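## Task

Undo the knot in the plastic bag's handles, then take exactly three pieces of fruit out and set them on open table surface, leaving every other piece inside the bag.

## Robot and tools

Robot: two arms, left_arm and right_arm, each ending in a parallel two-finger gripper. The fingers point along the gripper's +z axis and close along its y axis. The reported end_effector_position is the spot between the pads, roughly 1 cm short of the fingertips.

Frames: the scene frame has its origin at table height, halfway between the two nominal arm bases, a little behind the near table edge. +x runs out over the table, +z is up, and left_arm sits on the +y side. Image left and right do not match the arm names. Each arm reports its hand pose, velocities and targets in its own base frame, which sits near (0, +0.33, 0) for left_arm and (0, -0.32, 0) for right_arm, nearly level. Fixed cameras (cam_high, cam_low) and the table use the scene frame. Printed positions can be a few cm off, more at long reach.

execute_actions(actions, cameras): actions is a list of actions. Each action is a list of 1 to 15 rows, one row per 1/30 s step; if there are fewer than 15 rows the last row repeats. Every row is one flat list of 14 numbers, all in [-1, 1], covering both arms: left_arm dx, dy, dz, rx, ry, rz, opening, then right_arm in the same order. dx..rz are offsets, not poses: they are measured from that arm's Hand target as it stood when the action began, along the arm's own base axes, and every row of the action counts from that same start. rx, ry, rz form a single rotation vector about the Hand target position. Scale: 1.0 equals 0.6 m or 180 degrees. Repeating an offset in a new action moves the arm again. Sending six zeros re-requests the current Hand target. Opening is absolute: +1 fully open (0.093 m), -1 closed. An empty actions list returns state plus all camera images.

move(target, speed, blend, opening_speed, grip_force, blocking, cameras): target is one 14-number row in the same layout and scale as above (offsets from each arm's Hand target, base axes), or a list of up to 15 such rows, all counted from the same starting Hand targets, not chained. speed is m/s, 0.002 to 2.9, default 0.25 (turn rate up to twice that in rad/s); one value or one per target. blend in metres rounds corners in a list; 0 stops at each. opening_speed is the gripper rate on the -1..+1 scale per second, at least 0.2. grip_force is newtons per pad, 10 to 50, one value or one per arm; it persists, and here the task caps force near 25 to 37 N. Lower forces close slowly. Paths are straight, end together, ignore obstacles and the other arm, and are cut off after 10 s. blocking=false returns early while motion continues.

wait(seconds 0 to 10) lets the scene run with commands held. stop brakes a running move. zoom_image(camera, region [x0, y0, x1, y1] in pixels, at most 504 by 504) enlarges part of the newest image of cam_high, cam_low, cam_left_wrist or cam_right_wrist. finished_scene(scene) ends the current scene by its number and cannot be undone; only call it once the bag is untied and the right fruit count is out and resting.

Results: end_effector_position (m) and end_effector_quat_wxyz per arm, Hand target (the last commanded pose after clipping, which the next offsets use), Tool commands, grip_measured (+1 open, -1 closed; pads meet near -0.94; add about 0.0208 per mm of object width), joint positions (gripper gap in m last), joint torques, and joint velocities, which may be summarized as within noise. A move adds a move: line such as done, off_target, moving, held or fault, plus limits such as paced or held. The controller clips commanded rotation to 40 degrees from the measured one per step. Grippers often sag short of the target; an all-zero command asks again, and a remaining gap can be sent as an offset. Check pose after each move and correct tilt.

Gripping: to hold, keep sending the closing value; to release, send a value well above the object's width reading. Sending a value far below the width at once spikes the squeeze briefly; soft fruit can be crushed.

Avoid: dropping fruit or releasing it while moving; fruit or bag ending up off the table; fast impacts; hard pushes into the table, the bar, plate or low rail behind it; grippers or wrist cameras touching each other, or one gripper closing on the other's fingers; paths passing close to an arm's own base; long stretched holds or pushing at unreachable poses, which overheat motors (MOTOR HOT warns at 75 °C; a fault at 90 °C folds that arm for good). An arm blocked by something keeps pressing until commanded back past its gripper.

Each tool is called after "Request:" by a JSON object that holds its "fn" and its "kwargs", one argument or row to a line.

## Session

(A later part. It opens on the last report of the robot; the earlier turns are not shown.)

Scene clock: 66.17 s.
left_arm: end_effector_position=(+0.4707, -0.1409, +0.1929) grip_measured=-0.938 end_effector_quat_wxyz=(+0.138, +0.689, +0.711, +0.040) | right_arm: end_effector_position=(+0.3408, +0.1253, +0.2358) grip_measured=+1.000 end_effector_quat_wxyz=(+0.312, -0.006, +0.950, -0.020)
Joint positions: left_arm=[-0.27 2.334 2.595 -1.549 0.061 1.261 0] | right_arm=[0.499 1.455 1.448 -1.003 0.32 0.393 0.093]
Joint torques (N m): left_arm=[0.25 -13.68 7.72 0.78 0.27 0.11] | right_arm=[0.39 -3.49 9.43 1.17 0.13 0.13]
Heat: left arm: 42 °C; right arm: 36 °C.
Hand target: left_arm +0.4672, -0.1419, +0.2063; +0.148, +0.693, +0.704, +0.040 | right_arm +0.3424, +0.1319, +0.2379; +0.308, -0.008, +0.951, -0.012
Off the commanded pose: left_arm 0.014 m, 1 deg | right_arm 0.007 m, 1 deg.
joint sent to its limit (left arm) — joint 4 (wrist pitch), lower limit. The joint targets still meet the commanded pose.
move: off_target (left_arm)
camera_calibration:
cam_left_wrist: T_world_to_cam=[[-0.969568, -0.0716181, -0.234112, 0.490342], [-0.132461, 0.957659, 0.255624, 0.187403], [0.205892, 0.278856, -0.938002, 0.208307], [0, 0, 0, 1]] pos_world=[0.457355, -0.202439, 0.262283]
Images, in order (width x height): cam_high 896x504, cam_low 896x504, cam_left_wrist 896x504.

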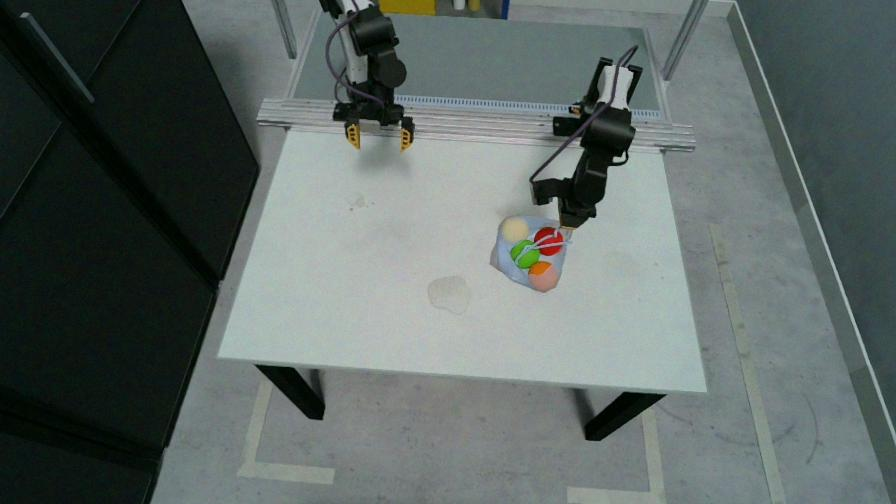

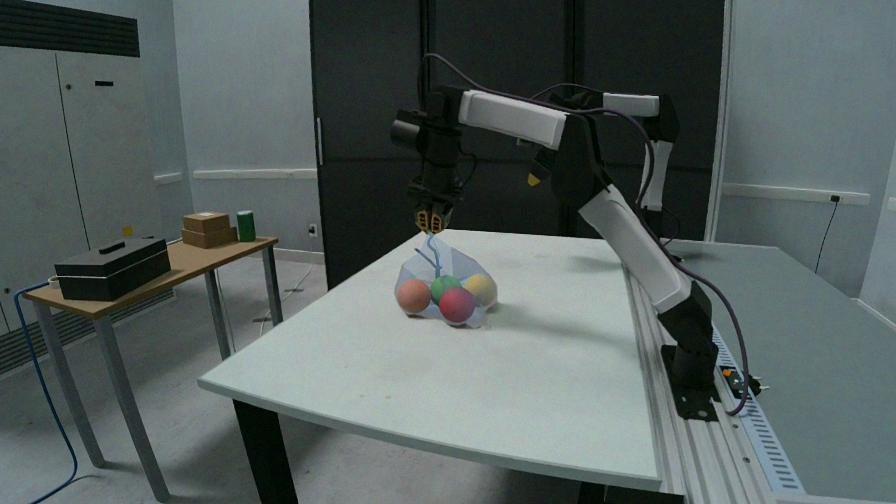

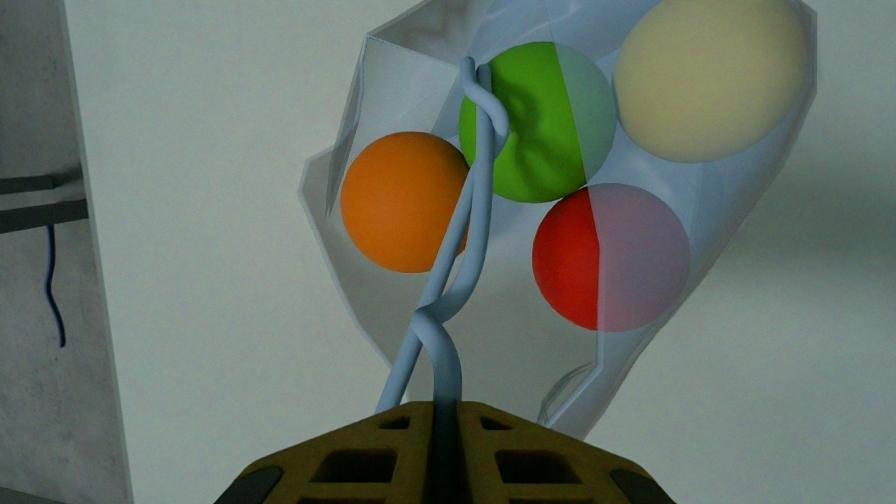

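Request:
{"fn": "move", "kwargs": {
  "target": [0, 0.06, 0.12, 0, 0, 0, -1, 0, 0, 0, 0, 0, 0, 1],
  "cameras": ["cam_left_wrist","cam_low"],
  "speed": 0.08
}}

Request:
{"fn": "zoom_image", "kwargs": {
  "camera": "cam_low",
  "region": [370, 180, 520, 340]
}}

Scene clock: 68.10 s.
left_arm: end_effector_position=(+0.4734, -0.1049, +0.2529) grip_measured=-0.938 end_effector_quat_wxyz=(+0.200, +0.676, +0.705, +0.079) | right_arm: end_effector_position=(+0.3408, +0.1253, +0.2358) grip_measured=+1.000 end_effector_quat_wxyz=(+0.312, -0.006, +0.950, -0.020)
Joint positions: left_arm=[-0.189 2.243 2.656 -1.558 0.083 1.322 0] | right_arm=[0.499 1.455 1.448 -1.003 0.32 0.393 0.093]
Joint torques (N m): left_arm=[0.29 -14.54 7.5 1.14 0.33 0.08] | right_arm=[0.42 -3.52 9.47 1.16 0.14 0.14]
Heat: left arm: 42 °C; right arm: 36 °C.
Hand target: left_arm +0.4672, -0.1059, +0.2783; +0.148, +0.693, +0.704, +0.040 | right_arm +0.3424, +0.1319, +0.2379; +0.308, -0.008, +0.951, -0.012
Off the commanded pose: left_arm 0.026 m, 8 deg | right_arm 0.007 m, 1 deg.
joint sent to its limit (left arm) — joint 4 (wrist pitch), lower limit. The joint targets are off in orientation, not in position.
move: off_target (left_arm)
camera_calibration:
cam_left_wrist: T_world_to_cam=[[-0.924977, -0.0967424, -0.367502, 0.519618], [-0.180616, 0.962764, 0.201157, 0.174994], [0.334358, 0.252442, -0.908008, 0.182781], [0, 0, 0, 1]] pos_world=[0.451127, -0.16435, 0.321726]
Images, in order (width x height): cam_low 896x504, cam_left_wrist 896x504.

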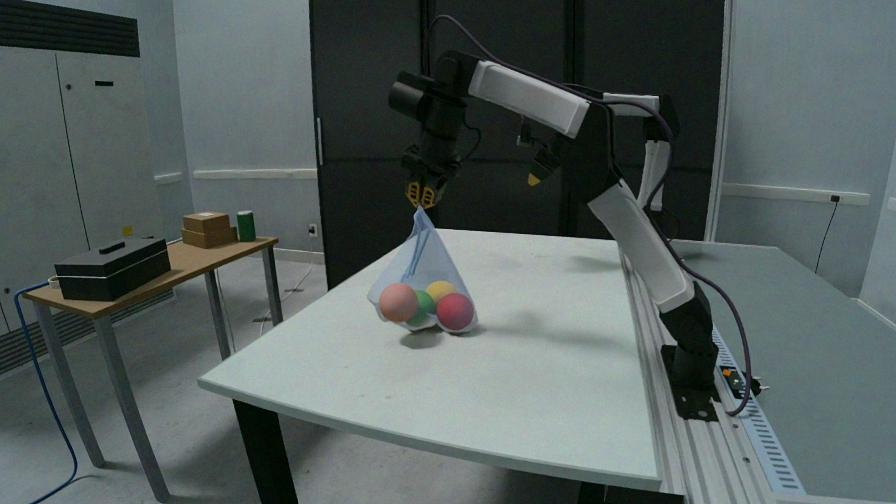

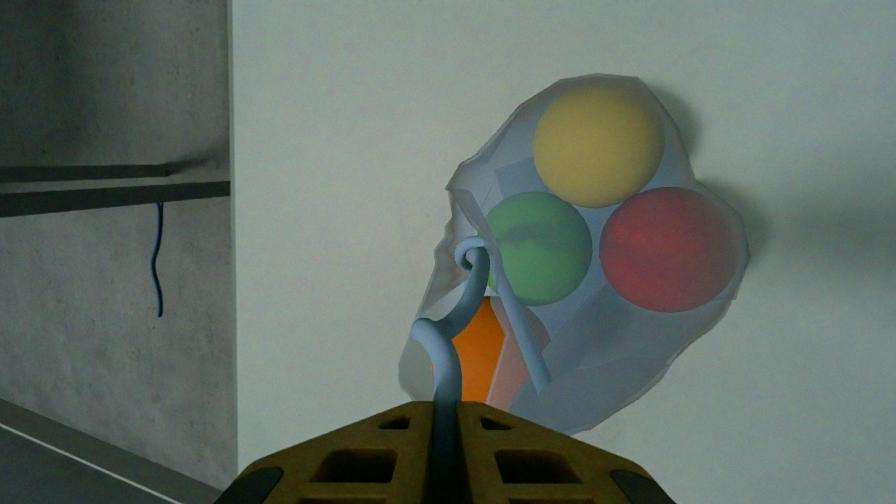

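Scaled by 3.150 from the camera's 896x504 image, which has a finer 1280x720 frame.

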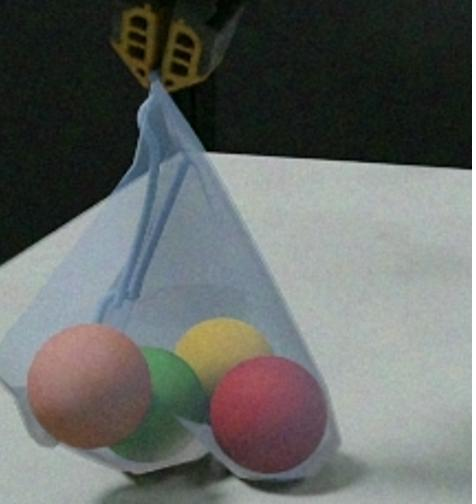

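Request:
{"fn": "move", "kwargs": {
  "target": [0, 0.08, -0.14, 0, 0, 0, -1, 0, 0, 0, 0, 0, 0, 1],
  "cameras": ["cam_left_wrist","cam_low","cam_high"],
  "speed": 0.1
}}

Request:
{"fn": "zoom_image", "kwargs": {
  "camera": "cam_low",
  "region": [370, 180, 520, 340]
}}

Request:
{"fn": "zoom_image", "kwargs": {
  "camera": "cam_high",
  "region": [480, 180, 620, 300]
}}

Scene clock: 70.83 s.
left_arm: end_effector_position=(+0.4688, -0.0557, +0.1836) grip_measured=-0.938 end_effector_quat_wxyz=(+0.132, +0.689, +0.711, +0.035) | right_arm: end_effector_position=(+0.3408, +0.1253, +0.2358) grip_measured=+1.000 end_effector_quat_wxyz=(+0.312, -0.006, +0.950, -0.020)
Joint positions: left_arm=[-0.078 2.207 2.339 -1.452 0.113 1.447 0] | right_arm=[0.499 1.455 1.448 -1.003 0.32 0.393 0.093]
Joint torques (N m): left_arm=[0.21 -14.13 4.63 1.02 0.34 0.11] | right_arm=[0.31 -3.52 9.51 1.16 0.14 0.15]
Heat: left arm: 43 °C; right arm: 36 °C.
Hand target: left_arm +0.4672, -0.0581, +0.1943; +0.148, +0.693, +0.704, +0.040 | right_arm +0.3424, +0.1319, +0.2379; +0.308, -0.008, +0.951, -0.012
Off the commanded pose: left_arm 0.011 m, 2 deg | right_arm 0.007 m, 1 deg.
move: off_target (left_arm)
camera_calibration:
cam_left_wrist: T_world_to_cam=[[-0.973251, -0.0709942, -0.218499, 0.491302], [-0.128028, 0.957294, 0.259226, 0.105173], [0.190765, 0.280266, -0.940776, 0.183884], [0, 0, 0, 1]] pos_world=[0.456547, -0.117338, 0.253079]
Images, in order (width x height): cam_high 896x504, cam_low 896x504, cam_left_wrist 896x504.

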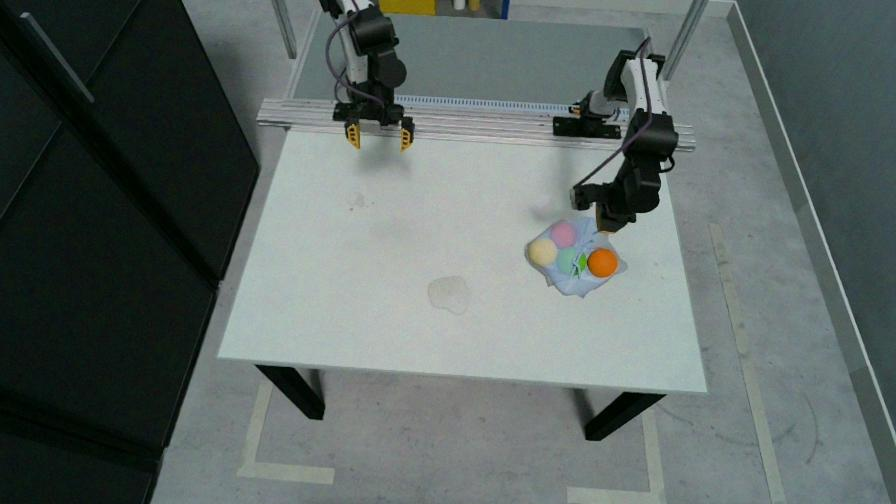

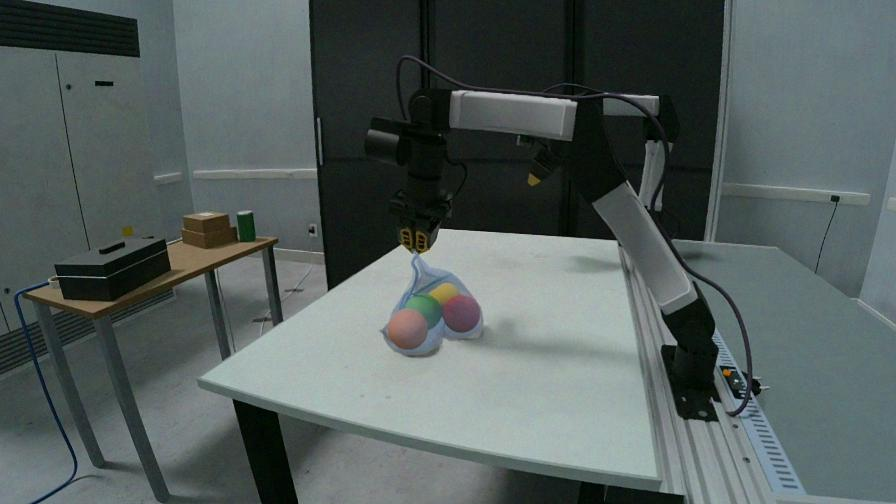

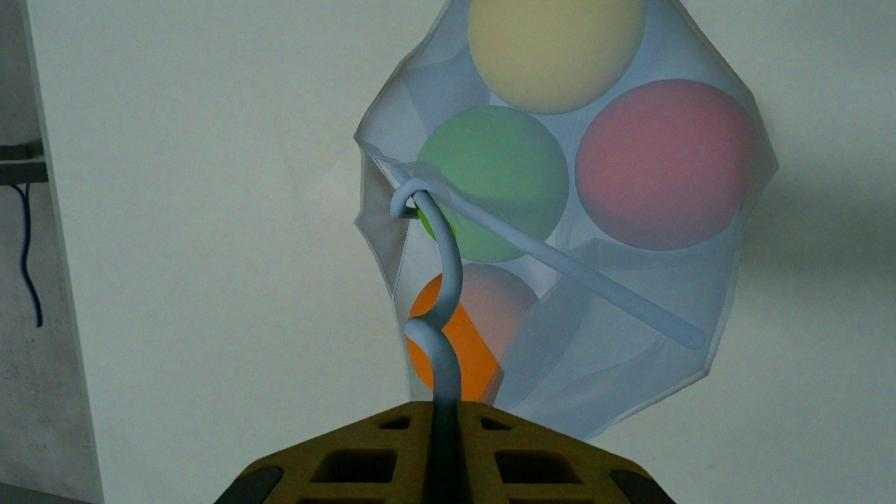

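Scaled by 3.150 from the camera's 896x504 image, which has a finer 1280x720 frame.

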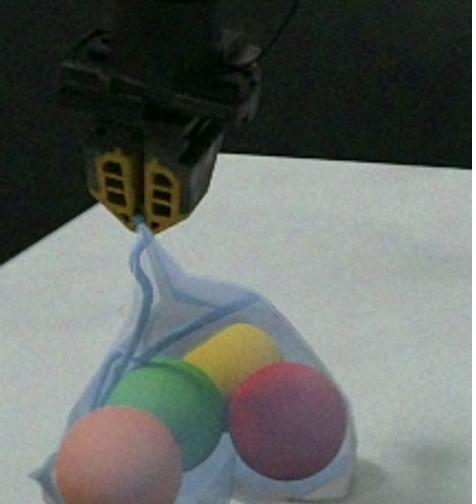

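Scaled by 3.600 from the camera's 896x504 image, which has a finer 1280x720 frame.

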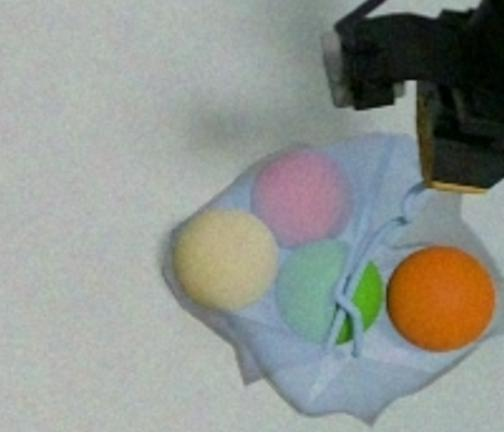

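Request:
{"fn": "move", "kwargs": {
  "target": [-0.11, -0.26, 0.03, 0, 0, 0, -1, 0, 0, 0, 0, 0, 0, 1],
  "cameras": ["cam_left_wrist","cam_low","cam_high"],
  "speed": 0.1
}}

Request:
{"fn": "zoom_image", "kwargs": {
  "camera": "cam_low",
  "region": [390, 180, 540, 340]
}}

Scene clock: 74.83 s.
left_arm: end_effector_position=(+0.4019, -0.2116, +0.1941) grip_measured=-0.938 end_effector_quat_wxyz=(+0.129, +0.697, +0.705, +0.031) | right_arm: end_effector_position=(+0.3408, +0.1253, +0.2358) grip_measured=+1.000 end_effector_quat_wxyz=(+0.312, -0.006, +0.950, -0.020)
Joint positions: left_arm=[-0.478 2.103 2.215 -1.418 0.017 1.079 0] | right_arm=[0.499 1.455 1.448 -1.003 0.32 0.393 0.093]
Joint torques (N m): left_arm=[-0.46 -12.79 8.64 0.87 -0.01 -0.15] | right_arm=[0.36 -3.43 9.44 1.16 0.14 0.12]
Heat: left arm: 44 °C; right arm: 36 °C.
Hand target: left_arm +0.4012, -0.2139, +0.2123; +0.148, +0.693, +0.704, +0.040 | right_arm +0.3424, +0.1319, +0.2379; +0.308, -0.008, +0.951, -0.012
Off the commanded pose: left_arm 0.018 m, 2 deg | right_arm 0.007 m, 1 deg.
move: off_target (left_arm)
camera_calibration:
cam_left_wrist: T_world_to_cam=[[-0.976516, -0.0499354, -0.209576, 0.421433], [-0.105097, 0.959585, 0.261057, 0.234049], [0.18807, 0.276952, -0.942299, 0.250934], [0, 0, 0, 1]] pos_world=[0.388941, -0.273043, 0.263677]
Images, in order (width x height): cam_high 896x504, cam_low 896x504, cam_left_wrist 896x504.

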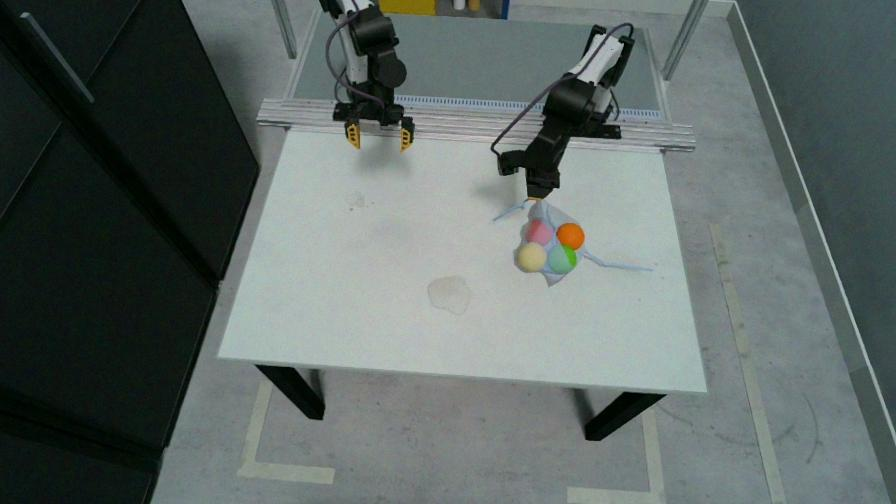

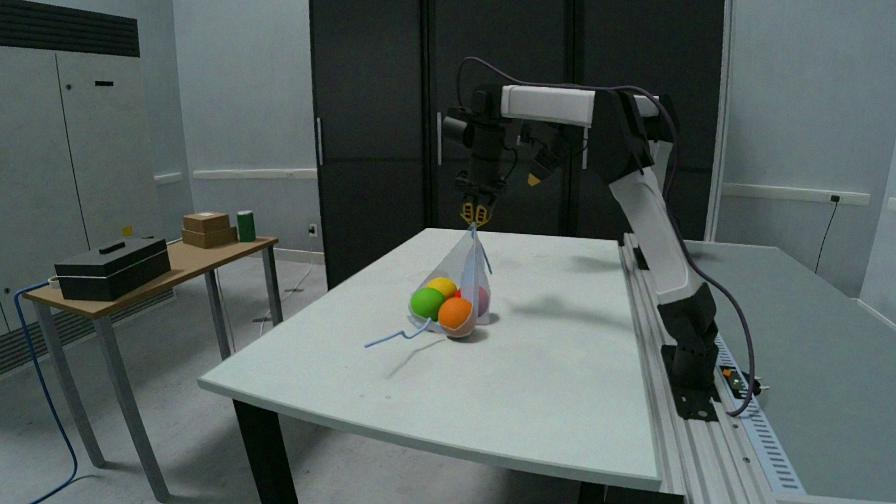

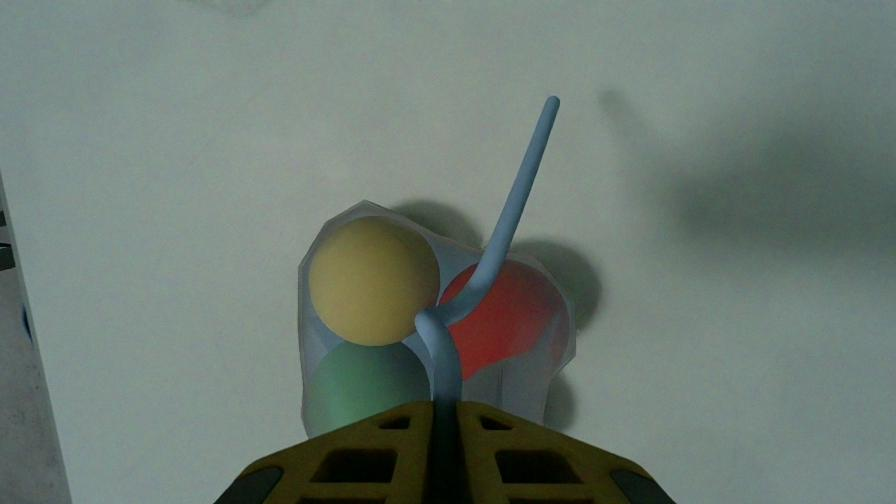

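Scaled by 3.150 from the camera's 896x504 image, which has a finer 1280x720 frame.

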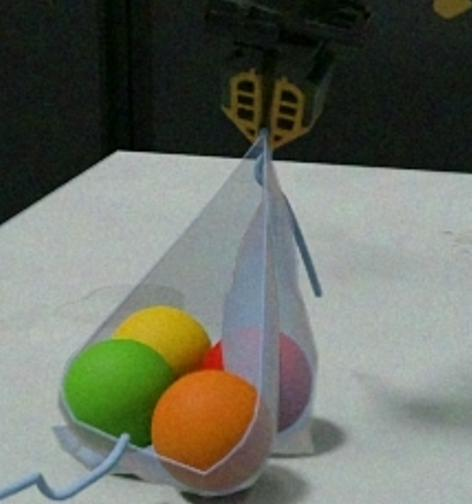

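Request:
{"fn": "move", "kwargs": {
  "target": [
    [0.02, -0.14, -0.06, 0, 0, 0, -1, 0, 0, 0, 0, 0, 0, 1],
    [0.02, -0.23, -0.19, 0, 0, 0, -1, 0, 0, 0, 0, 0, 0, 1],
    [0.02, -0.23, -0.19, 0, 0, 0, -0.6, 0, 0, 0, 0, 0, 0, 1],
    [0, -0.1, 0.1, 0, 0, 0, -0.6, 0, 0, 0, 0, 0, 0, 1],
    [0.0, 0.05, 0.1, 0, 0, 0, -0.6, 0, 0, 0, 0, 0, 0, 1]
  ],
  "blend": [0.02,0,0,0,0],
  "cameras": ["cam_left_wrist","cam_low","cam_high"],
  "speed": 0.15
}}

Request:
{"fn": "zoom_image", "kwargs": {
  "camera": "cam_low",
  "region": [390, 220, 540, 360]
}}

Request:
{"fn": "zoom_image", "kwargs": {
  "camera": "cam_high",
  "region": [480, 180, 620, 300]
}}

Scene clock: 81.30 s.
left_arm: end_effector_position=(+0.4107, -0.1837, +0.2657) grip_measured=-0.602 end_effector_quat_wxyz=(+0.187, +0.681, +0.705, +0.062) | right_arm: end_effector_position=(+0.3408, +0.1253, +0.2358) grip_measured=+1.000 end_effector_quat_wxyz=(+0.312, -0.006, +0.950, -0.020)
Joint positions: left_arm=[-0.416 2.09 2.47 -1.554 0.013 1.117 0.016] | right_arm=[0.499 1.455 1.448 -1.003 0.32 0.393 0.093]
Joint torques (N m): left_arm=[-0.08 -12.56 4.26 1.06 0.25 0.11] | right_arm=[0.38 -3.52 9.44 1.16 0.13 0.14]
Heat: left arm: 44 °C; right arm: 37 °C.
Hand target: left_arm +0.4012, -0.1839, +0.2724; +0.148, +0.693, +0.704, +0.040 | right_arm +0.3424, +0.1319, +0.2379; +0.308, -0.008, +0.951, -0.012
Off the commanded pose: left_arm 0.012 m, 5 deg | right_arm 0.007 m, 1 deg.
joint sent to its limit (left arm) — joint 4 (wrist pitch), lower limit. The joint targets are off in orientation, not in position.
move: off_target (left_arm); target 3's new opening was sent with left_arm's hand 0.011 m and 0 deg from that target
camera_calibration:
cam_left_wrist: T_world_to_cam=[[-0.940603, -0.0887522, -0.327702, 0.455925], [-0.161874, 0.965688, 0.203087, 0.229263], [0.298434, 0.24407, -0.922695, 0.252484], [0, 0, 0, 1]] pos_world=[0.390606, -0.242556, 0.335813]
Images, in order (width x height): cam_high 896x504, cam_low 896x504, cam_left_wrist 896x504.

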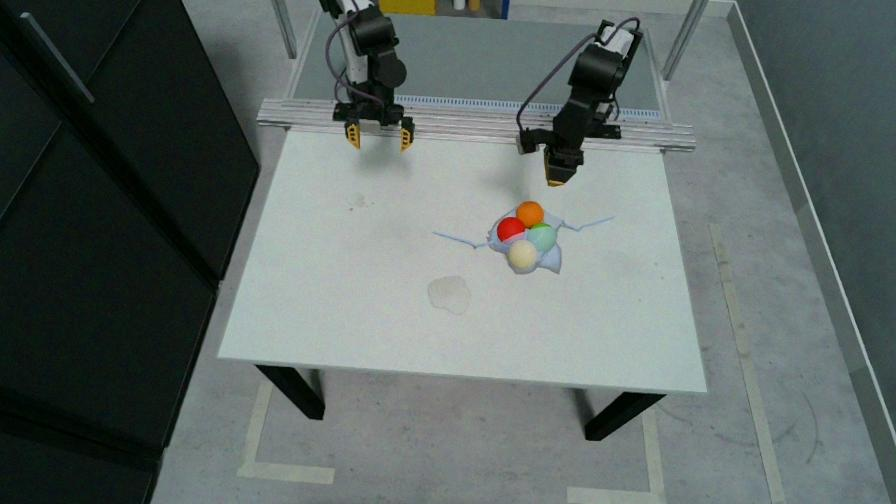

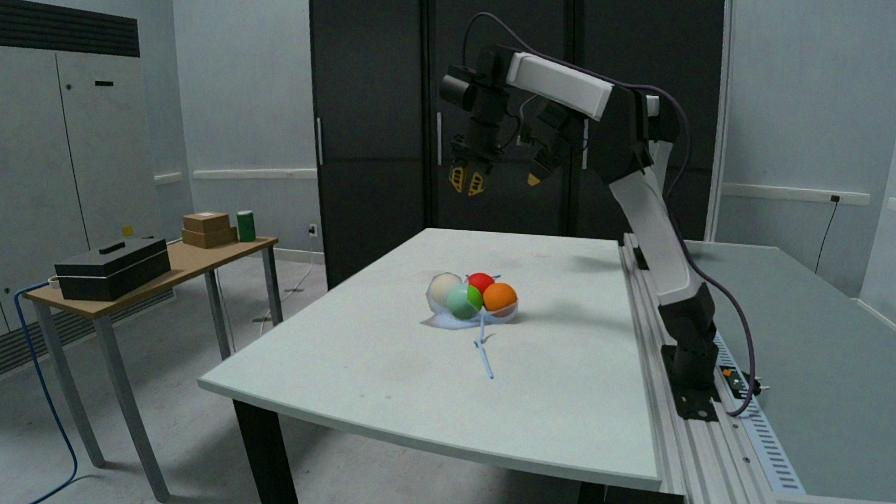

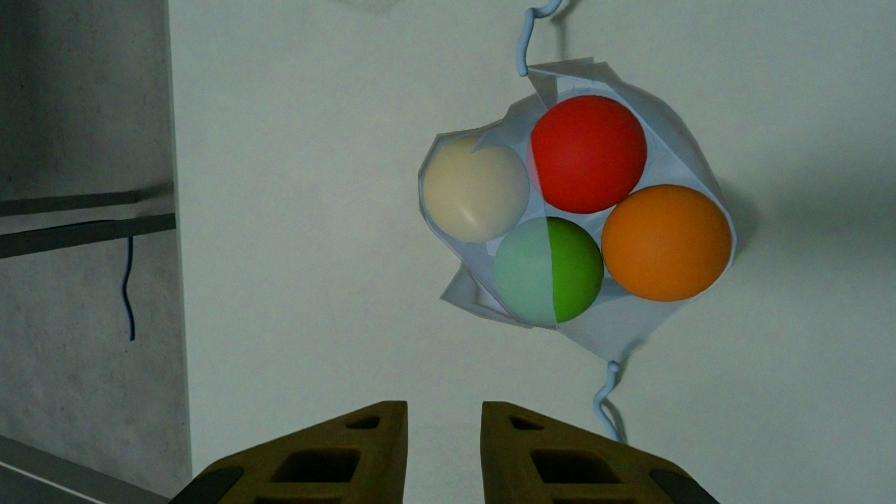

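Scaled by 3.360 from the camera's 896x504 image, which has a finer 1280x720 frame.

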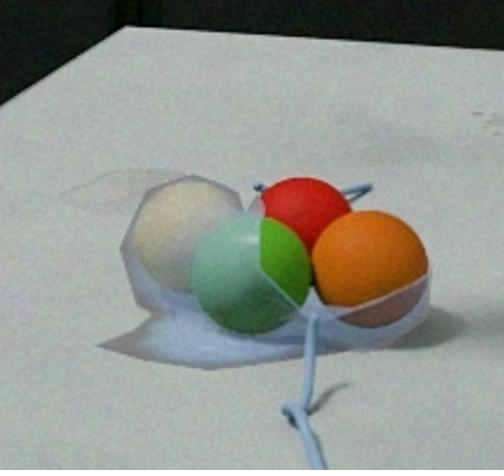

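Scaled by 3.600 from the camera's 896x504 image, which has a finer 1280x720 frame.

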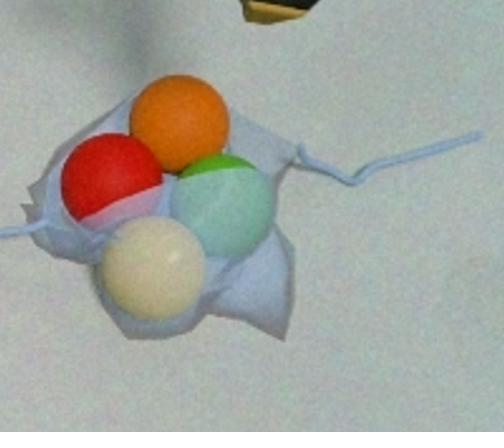

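Request:
{"fn": "move", "kwargs": {
  "target": [-0.09, -0.0157, -0.16, -0.0831, 0.049, 0.398, 1, 0, 0, 0, 0, 0, 0, 1],
  "cameras": ["cam_left_wrist","cam_low"]
}}

Scene clock: 87.07 s.
left_arm: end_effector_position=(+0.3499, -0.1906, +0.1694) grip_measured=+1.000 end_effector_quat_wxyz=(+0.113, +0.130, +0.985, -0.015) | right_arm: end_effector_position=(+0.3408, +0.1253, +0.2358) grip_measured=+1.000 end_effector_quat_wxyz=(+0.312, -0.006, +0.950, -0.020)
Joint positions: left_arm=[-0.524 1.863 1.779 -1.265 -0.059 -0.255 0.093] | right_arm=[0.499 1.455 1.448 -1.003 0.32 0.393 0.093]
Joint torques (N m): left_arm=[-0.94 -11.54 4.94 1.06 -0.14 -0.12] | right_arm=[0.32 -3.48 9.37 1.17 0.13 0.12]
Heat: left arm: 44 °C; right arm: 37 °C.
Hand target: left_arm +0.3472, -0.1934, +0.1765; +0.129, +0.129, +0.983, -0.017 | right_arm +0.3424, +0.1319, +0.2379; +0.308, -0.008, +0.951, -0.012
Off the commanded pose: left_arm 0.008 m, 2 deg | right_arm 0.007 m, 1 deg.
move: done
camera_calibration:
cam_left_wrist: T_world_to_cam=[[-0.237023, -0.971384, 0.0152773, -0.105937], [-0.953636, 0.235637, 0.187228, 0.386226], [-0.18547, 0.0298085, -0.982198, 0.321969], [0, 0, 0, 1]] pos_world=[0.402925, -0.203512, 0.245543]
Images, in order (width x height): cam_low 896x504, cam_left_wrist 896x504.

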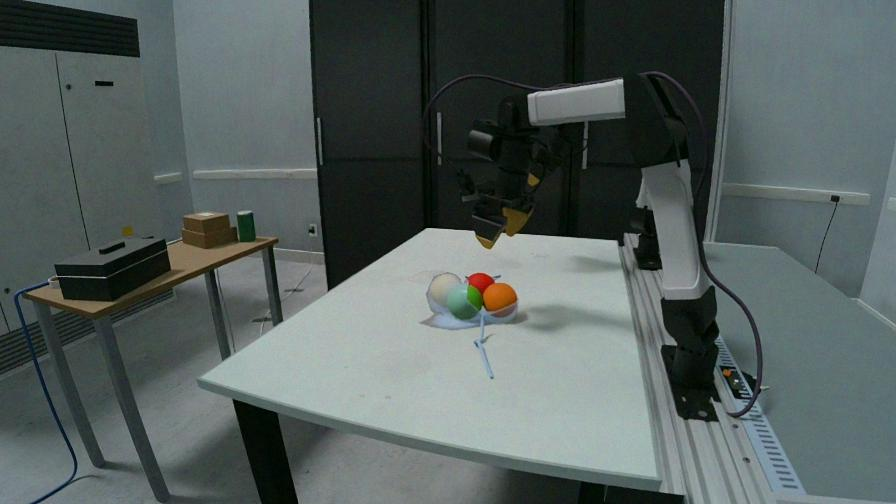

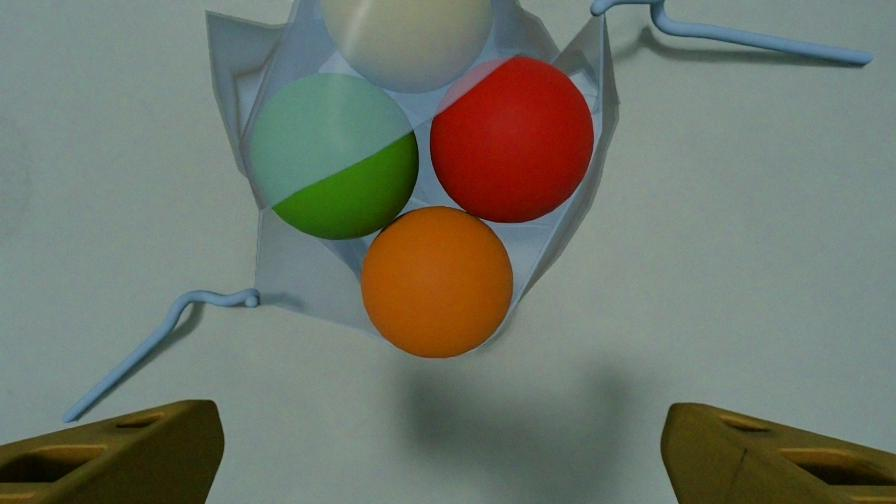

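Request:
{"fn": "move", "kwargs": {
  "target": [
    [0, 0.003, -0.208, 0, 0, 0, 1, 0, 0, 0, 0, 0, 0, 1],
    [0, 0.003, -0.208, 0, 0, 0, 0.2, 0, 0, 0, 0, 0, 0, 1]
  ],
  "cameras": ["cam_left_wrist","cam_low"],
  "speed": 0.12,
  "opening_speed": 1.0
}}

Request:
{"fn": "zoom_image", "kwargs": {
  "camera": "cam_low",
  "region": [390, 220, 540, 360]
}}

Scene clock: 91.20 s.
left_arm: end_effector_position=(+0.3496, -0.1901, +0.0617) grip_measured=+0.205 end_effector_quat_wxyz=(+0.135, +0.128, +0.982, -0.023) | right_arm: end_effector_position=(+0.3408, +0.1253, +0.2358) grip_measured=+1.000 end_effector_quat_wxyz=(+0.312, -0.006, +0.950, -0.020)
Joint positions: left_arm=[-0.524 1.848 1.317 -0.773 -0.061 -0.256 0.055] | right_arm=[0.499 1.455 1.448 -1.003 0.32 0.393 0.093]
Joint torques (N m): left_arm=[-0.55 -7.73 5.14 1.16 -0.13 -0.08] | right_arm=[0.32 -3.55 9.48 1.15 0.13 0.12]
Heat: left arm: 44 °C; right arm: 37 °C.
Hand target: left_arm +0.3472, -0.1916, +0.0516; +0.129, +0.129, +0.983, -0.017 | right_arm +0.3424, +0.1319, +0.2379; +0.308, -0.008, +0.951, -0.012
Off the commanded pose: left_arm 0.010 m, 1 deg | right_arm 0.007 m, 1 deg.
move: done
camera_calibration:
cam_left_wrist: T_world_to_cam=[[-0.236761, -0.971195, 0.026929, -0.104604], [-0.960574, 0.23815, 0.143463, 0.411611], [-0.145743, 0.00809918, -0.989289, 0.198507], [0, 0, 0, 1]] pos_world=[0.399547, -0.201224, 0.140147]
Images, in order (width x height): cam_low 896x504, cam_left_wrist 896x504.

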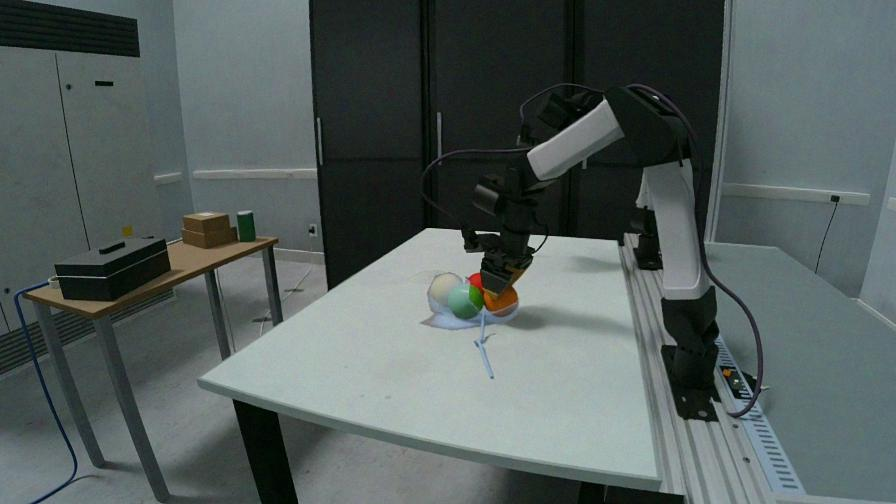

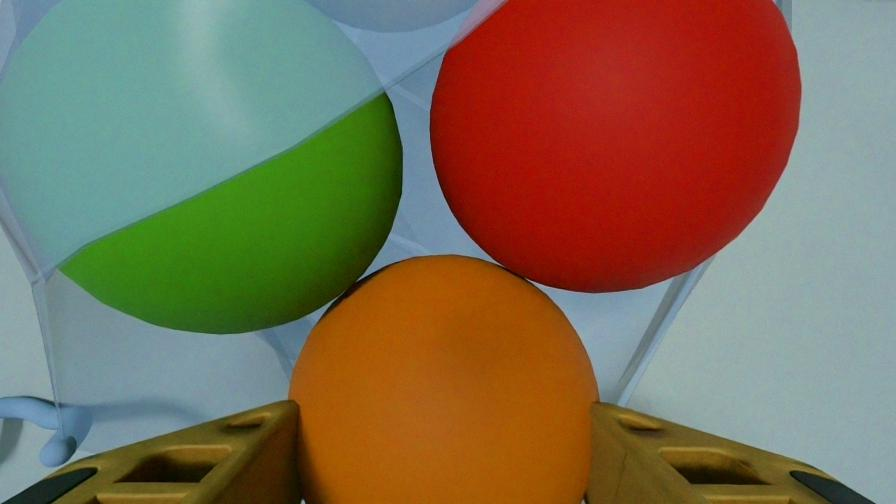

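Scaled by 3.360 from the camera's 896x504 image, which has a finer 1280x720 frame.

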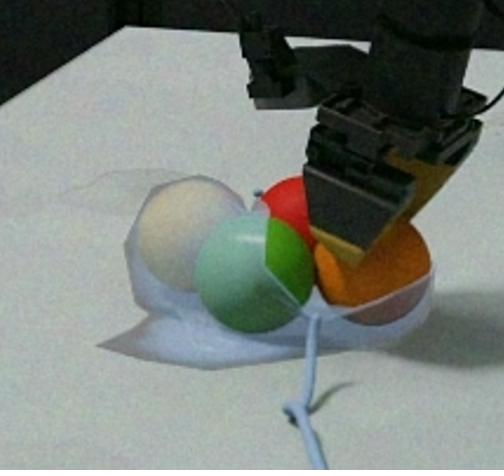

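Request:
{"fn": "move", "kwargs": {
  "target": [
    [0, 0.003, 0, 0, 0, 0, 1, 0, 0, 0, 0, 0, 0, 1],
    [0.004, 0.003, -0.024, 0, 0, 0, 1, 0, 0, 0, 0, 0, 0, 1],
    [0.004, 0.003, -0.024, 0, 0, 0, 0.1, 0, 0, 0, 0, 0, 0, 1]
  ],
  "cameras": ["cam_low"],
  "speed": 0.12,
  "opening_speed": 1.2
}}

Request:
{"fn": "zoom_image", "kwargs": {
  "camera": "cam_low",
  "region": [390, 220, 540, 360]
}}

Scene clock: 94.80 s.
left_arm: end_effector_position=(+0.3515, -0.1911, +0.0476) grip_measured=+0.278 end_effector_quat_wxyz=(+0.136, +0.128, +0.982, -0.023) | right_arm: end_effector_position=(+0.3408, +0.1253, +0.2358) grip_measured=+1.000 end_effector_quat_wxyz=(+0.312, -0.006, +0.950, -0.020)
Joint positions: left_arm=[-0.524 1.87 1.287 -0.717 -0.061 -0.256 0.059] | right_arm=[0.499 1.455 1.448 -1.003 0.32 0.393 0.093]
Joint torques (N m): left_arm=[0.05 -7.72 5.04 1.14 -0.1 0] | right_arm=[0.35 -3.51 9.43 1.16 0.13 0.12]
Heat: left arm: 43 °C; right arm: 37 °C.
Hand target: left_arm +0.3496, -0.1899, +0.0373; +0.129, +0.129, +0.983, -0.017 | right_arm +0.3424, +0.1319, +0.2379; +0.308, -0.008, +0.951, -0.012
Off the commanded pose: left_arm 0.011 m, 1 deg | right_arm 0.007 m, 1 deg.
move: off_target (left_arm)
Images, in order (width x height): cam_low 896x504.

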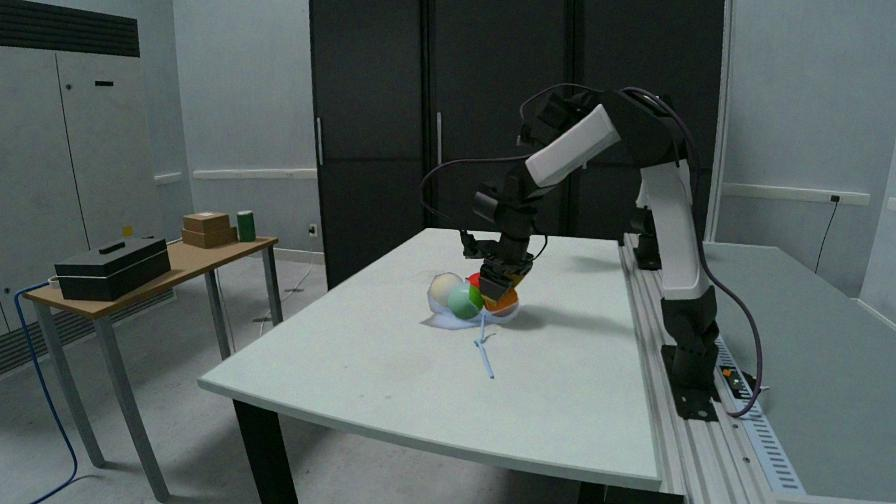

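Scaled by 3.360 from the camera's 896x504 image, which has a finer 1280x720 frame.

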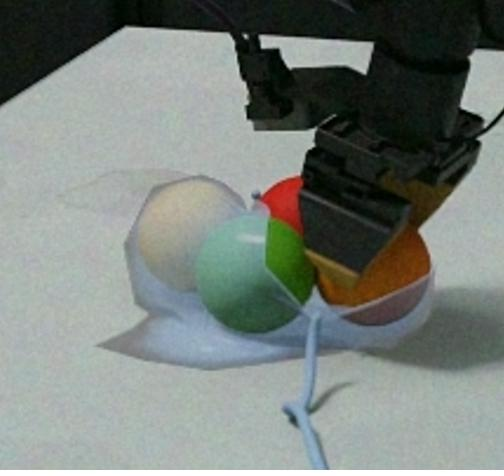

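Request:
{"fn": "move", "kwargs": {
  "target": [-0.01, 0.02, 0.17, 0, 0, 0, 0.05, 0, 0, 0, 0, 0, 0, 1],
  "cameras": ["cam_low","cam_left_wrist"],
  "speed": 0.12
}}

Scene clock: 96.87 s.
left_arm: end_effector_position=(+0.3412, -0.1784, +0.1239) grip_measured=+0.278 end_effector_quat_wxyz=(+0.114, +0.126, +0.985, -0.013) | right_arm: end_effector_position=(+0.3408, +0.1253, +0.2358) grip_measured=+1.000 end_effector_quat_wxyz=(+0.312, -0.006, +0.950, -0.020)
Joint positions: left_arm=[-0.509 1.799 1.516 -1.067 -0.061 -0.248 0.059] | right_arm=[0.499 1.455 1.448 -1.003 0.32 0.393 0.093]
Joint torques (N m): left_arm=[0.53 -10.63 8.5 0.77 -0.04 0.14] | right_arm=[0.39 -3.54 9.44 1.17 0.14 0.14]
Heat: left arm: 43 °C; right arm: 38 °C.
Hand target: left_arm +0.3436, -0.1779, +0.1392; +0.129, +0.129, +0.983, -0.017 | right_arm +0.3424, +0.1319, +0.2379; +0.308, -0.008, +0.951, -0.012
Off the commanded pose: left_arm 0.016 m, 2 deg | right_arm 0.007 m, 1 deg.
move: off_target (left_arm)
camera_calibration:
cam_left_wrist: T_world_to_cam=[[-0.228633, -0.973439, 0.012, -0.0983021], [-0.955941, 0.226821, 0.186357, 0.382905], [-0.184129, 0.0311361, -0.982409, 0.275161], [0, 0, 0, 1]] pos_world=[0.394225, -0.191109, 0.200143]
Images, in order (width x height): cam_low 896x504, cam_left_wrist 896x504.

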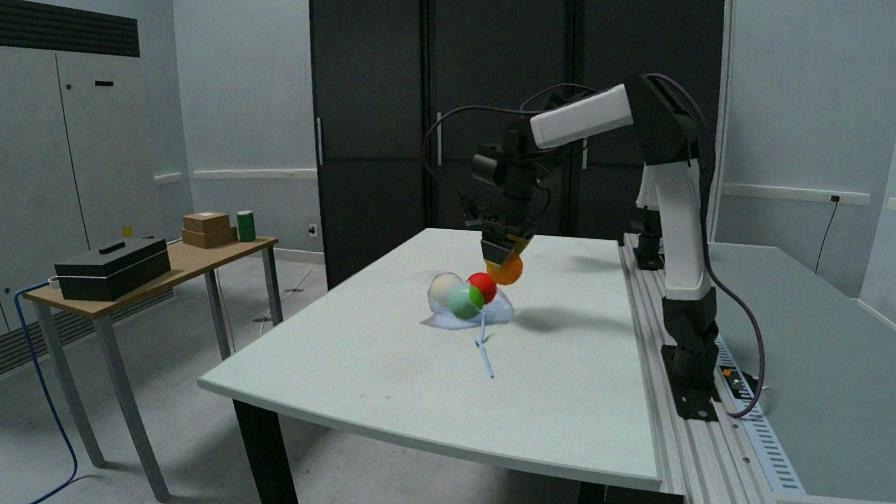

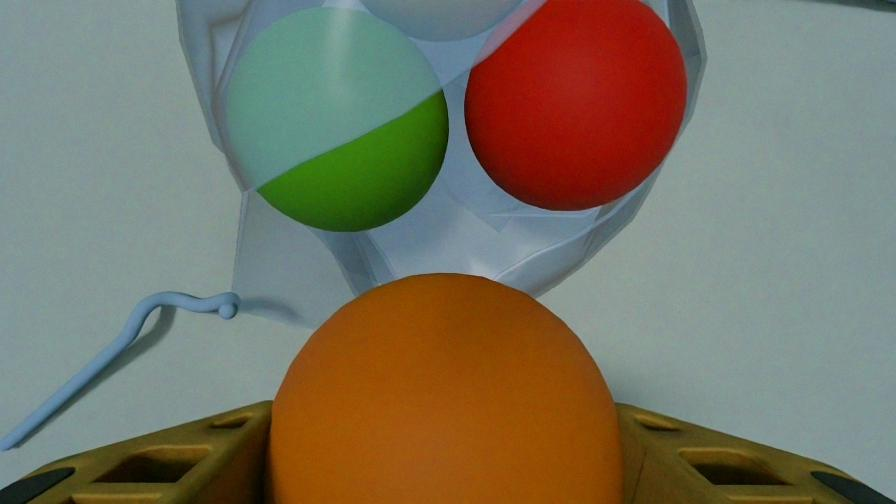

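Request:
{"fn": "move", "kwargs": {
  "target": [
    [-0.02, 0.3, 0.01, 0, 0, 0, 0.05, 0, 0, 0, 0, 0, 0, 1],
    [-0.02, 0.3, -0.155, 0, 0, 0, 0.05, 0, 0, 0, 0, 0, 0, 1],
    [-0.02, 0.3, -0.158, 0, 0, 0, 0.75, 0, 0, 0, 0, 0, 0, 1],
    [-0.02, 0.3, 0.1, 0, 0, 0, 0.75, 0, 0, 0, 0, 0, 0, 1]
  ],
  "cameras": ["cam_low"],
  "speed": [0.2,0.1,0.1,0.15],
  "opening_speed": 1.0
}}

Request:
{"fn": "move", "kwargs": {
  "target": [0.11, -0.31, 0, 0, 0, 0, 1, 0, 0, 0, 0, 0, 0, 1],
  "cameras": ["cam_low","cam_left_wrist"]
}}

Scene clock: 104.27 s.
left_arm: end_effector_position=(+0.3326, +0.0045, +0.1958) grip_measured=+0.748 end_effector_quat_wxyz=(+0.131, +0.123, +0.984, -0.011) | right_arm: end_effector_position=(+0.3408, +0.1253, +0.2358) grip_measured=+1.000 end_effector_quat_wxyz=(+0.312, -0.006, +0.950, -0.020)
Joint positions: left_arm=[0.046 1.588 1.557 -1.285 0.065 0.286 0.081] | right_arm=[0.499 1.455 1.448 -1.003 0.32 0.393 0.093]
Joint torques (N m): left_arm=[0.25 -6.52 7.98 0.75 0.23 0.12] | right_arm=[0.38 -3.54 9.46 1.17 0.14 0.13]
Heat: left arm: 42 °C; right arm: 38 °C.
Hand target: left_arm +0.3316, +0.0022, +0.1993; +0.129, +0.129, +0.983, -0.017 | right_arm +0.3424, +0.1319, +0.2379; +0.308, -0.008, +0.951, -0.012
Off the commanded pose: left_arm 0.004 m, 1 deg | right_arm 0.007 m, 1 deg.
move: done; target 3's new opening was sent with left_arm's hand 0.012 m and 2 deg from that target
Images, in order (width x height): cam_low 896x504.

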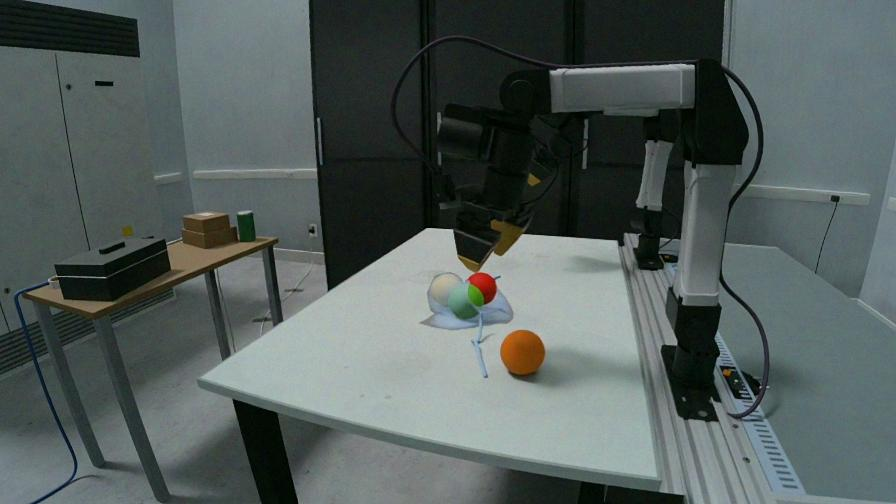

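Scene clock: 105.97 s.
left_arm: end_effector_position=(+0.3962, -0.1834, +0.2024) grip_measured=+1.000 end_effector_quat_wxyz=(+0.136, +0.134, +0.981, -0.023) | right_arm: end_effector_position=(+0.3408, +0.1253, +0.2358) grip_measured=+1.000 end_effector_quat_wxyz=(+0.312, -0.006, +0.950, -0.020)
Joint positions: left_arm=[-0.448 2.013 2.111 -1.395 -0.038 -0.172 0.093] | right_arm=[0.499 1.455 1.448 -1.003 0.32 0.393 0.093]
Joint torques (N m): left_arm=[-0.05 -8.61 8.31 0.84 -0.12 -0.12] | right_arm=[0.31 -3.51 9.32 1.14 0.14 0.14]
Heat: left arm: 41 °C; right arm: 38 °C.
Hand target: left_arm +0.3976, -0.1839, +0.1993; +0.129, +0.129, +0.983, -0.017 | right_arm +0.3424, +0.1319, +0.2379; +0.308, -0.008, +0.951, -0.012
Off the commanded pose: left_arm 0.003 m, 1 deg | right_arm 0.007 m, 1 deg.
move: done
camera_calibration:
cam_left_wrist: T_world_to_cam=[[-0.247712, -0.968463, 0.0267988, -0.085965], [-0.958179, 0.248985, 0.141065, 0.436116], [-0.143289, 0.00926545, -0.989638, 0.343827], [0, 0, 0, 1]] pos_world=[0.44585, -0.195026, 0.281047]
Images, in order (width x height): cam_low 896x504, cam_left_wrist 896x504.

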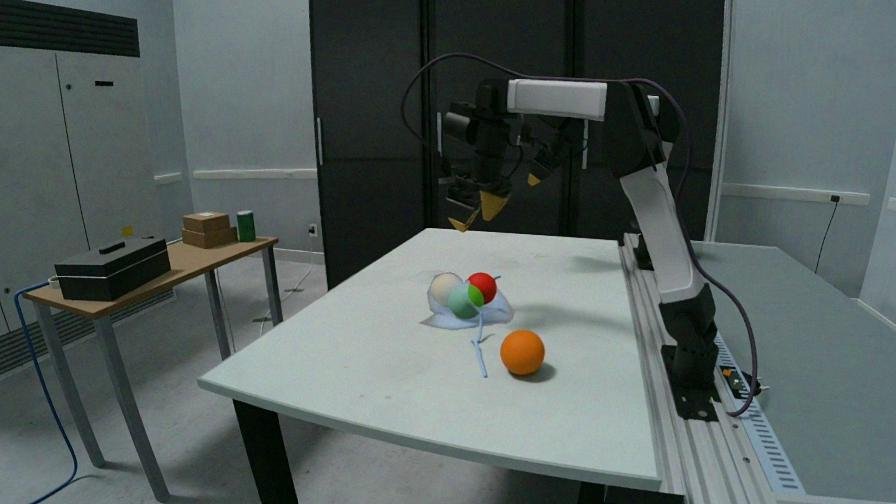

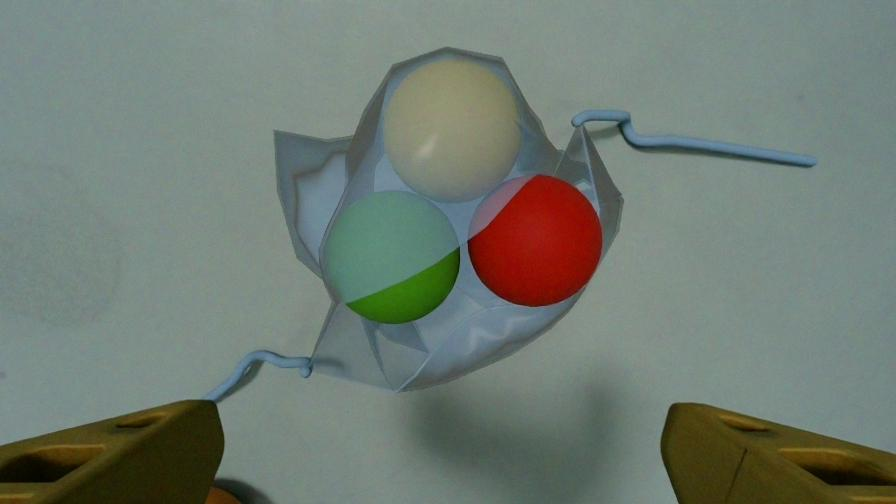

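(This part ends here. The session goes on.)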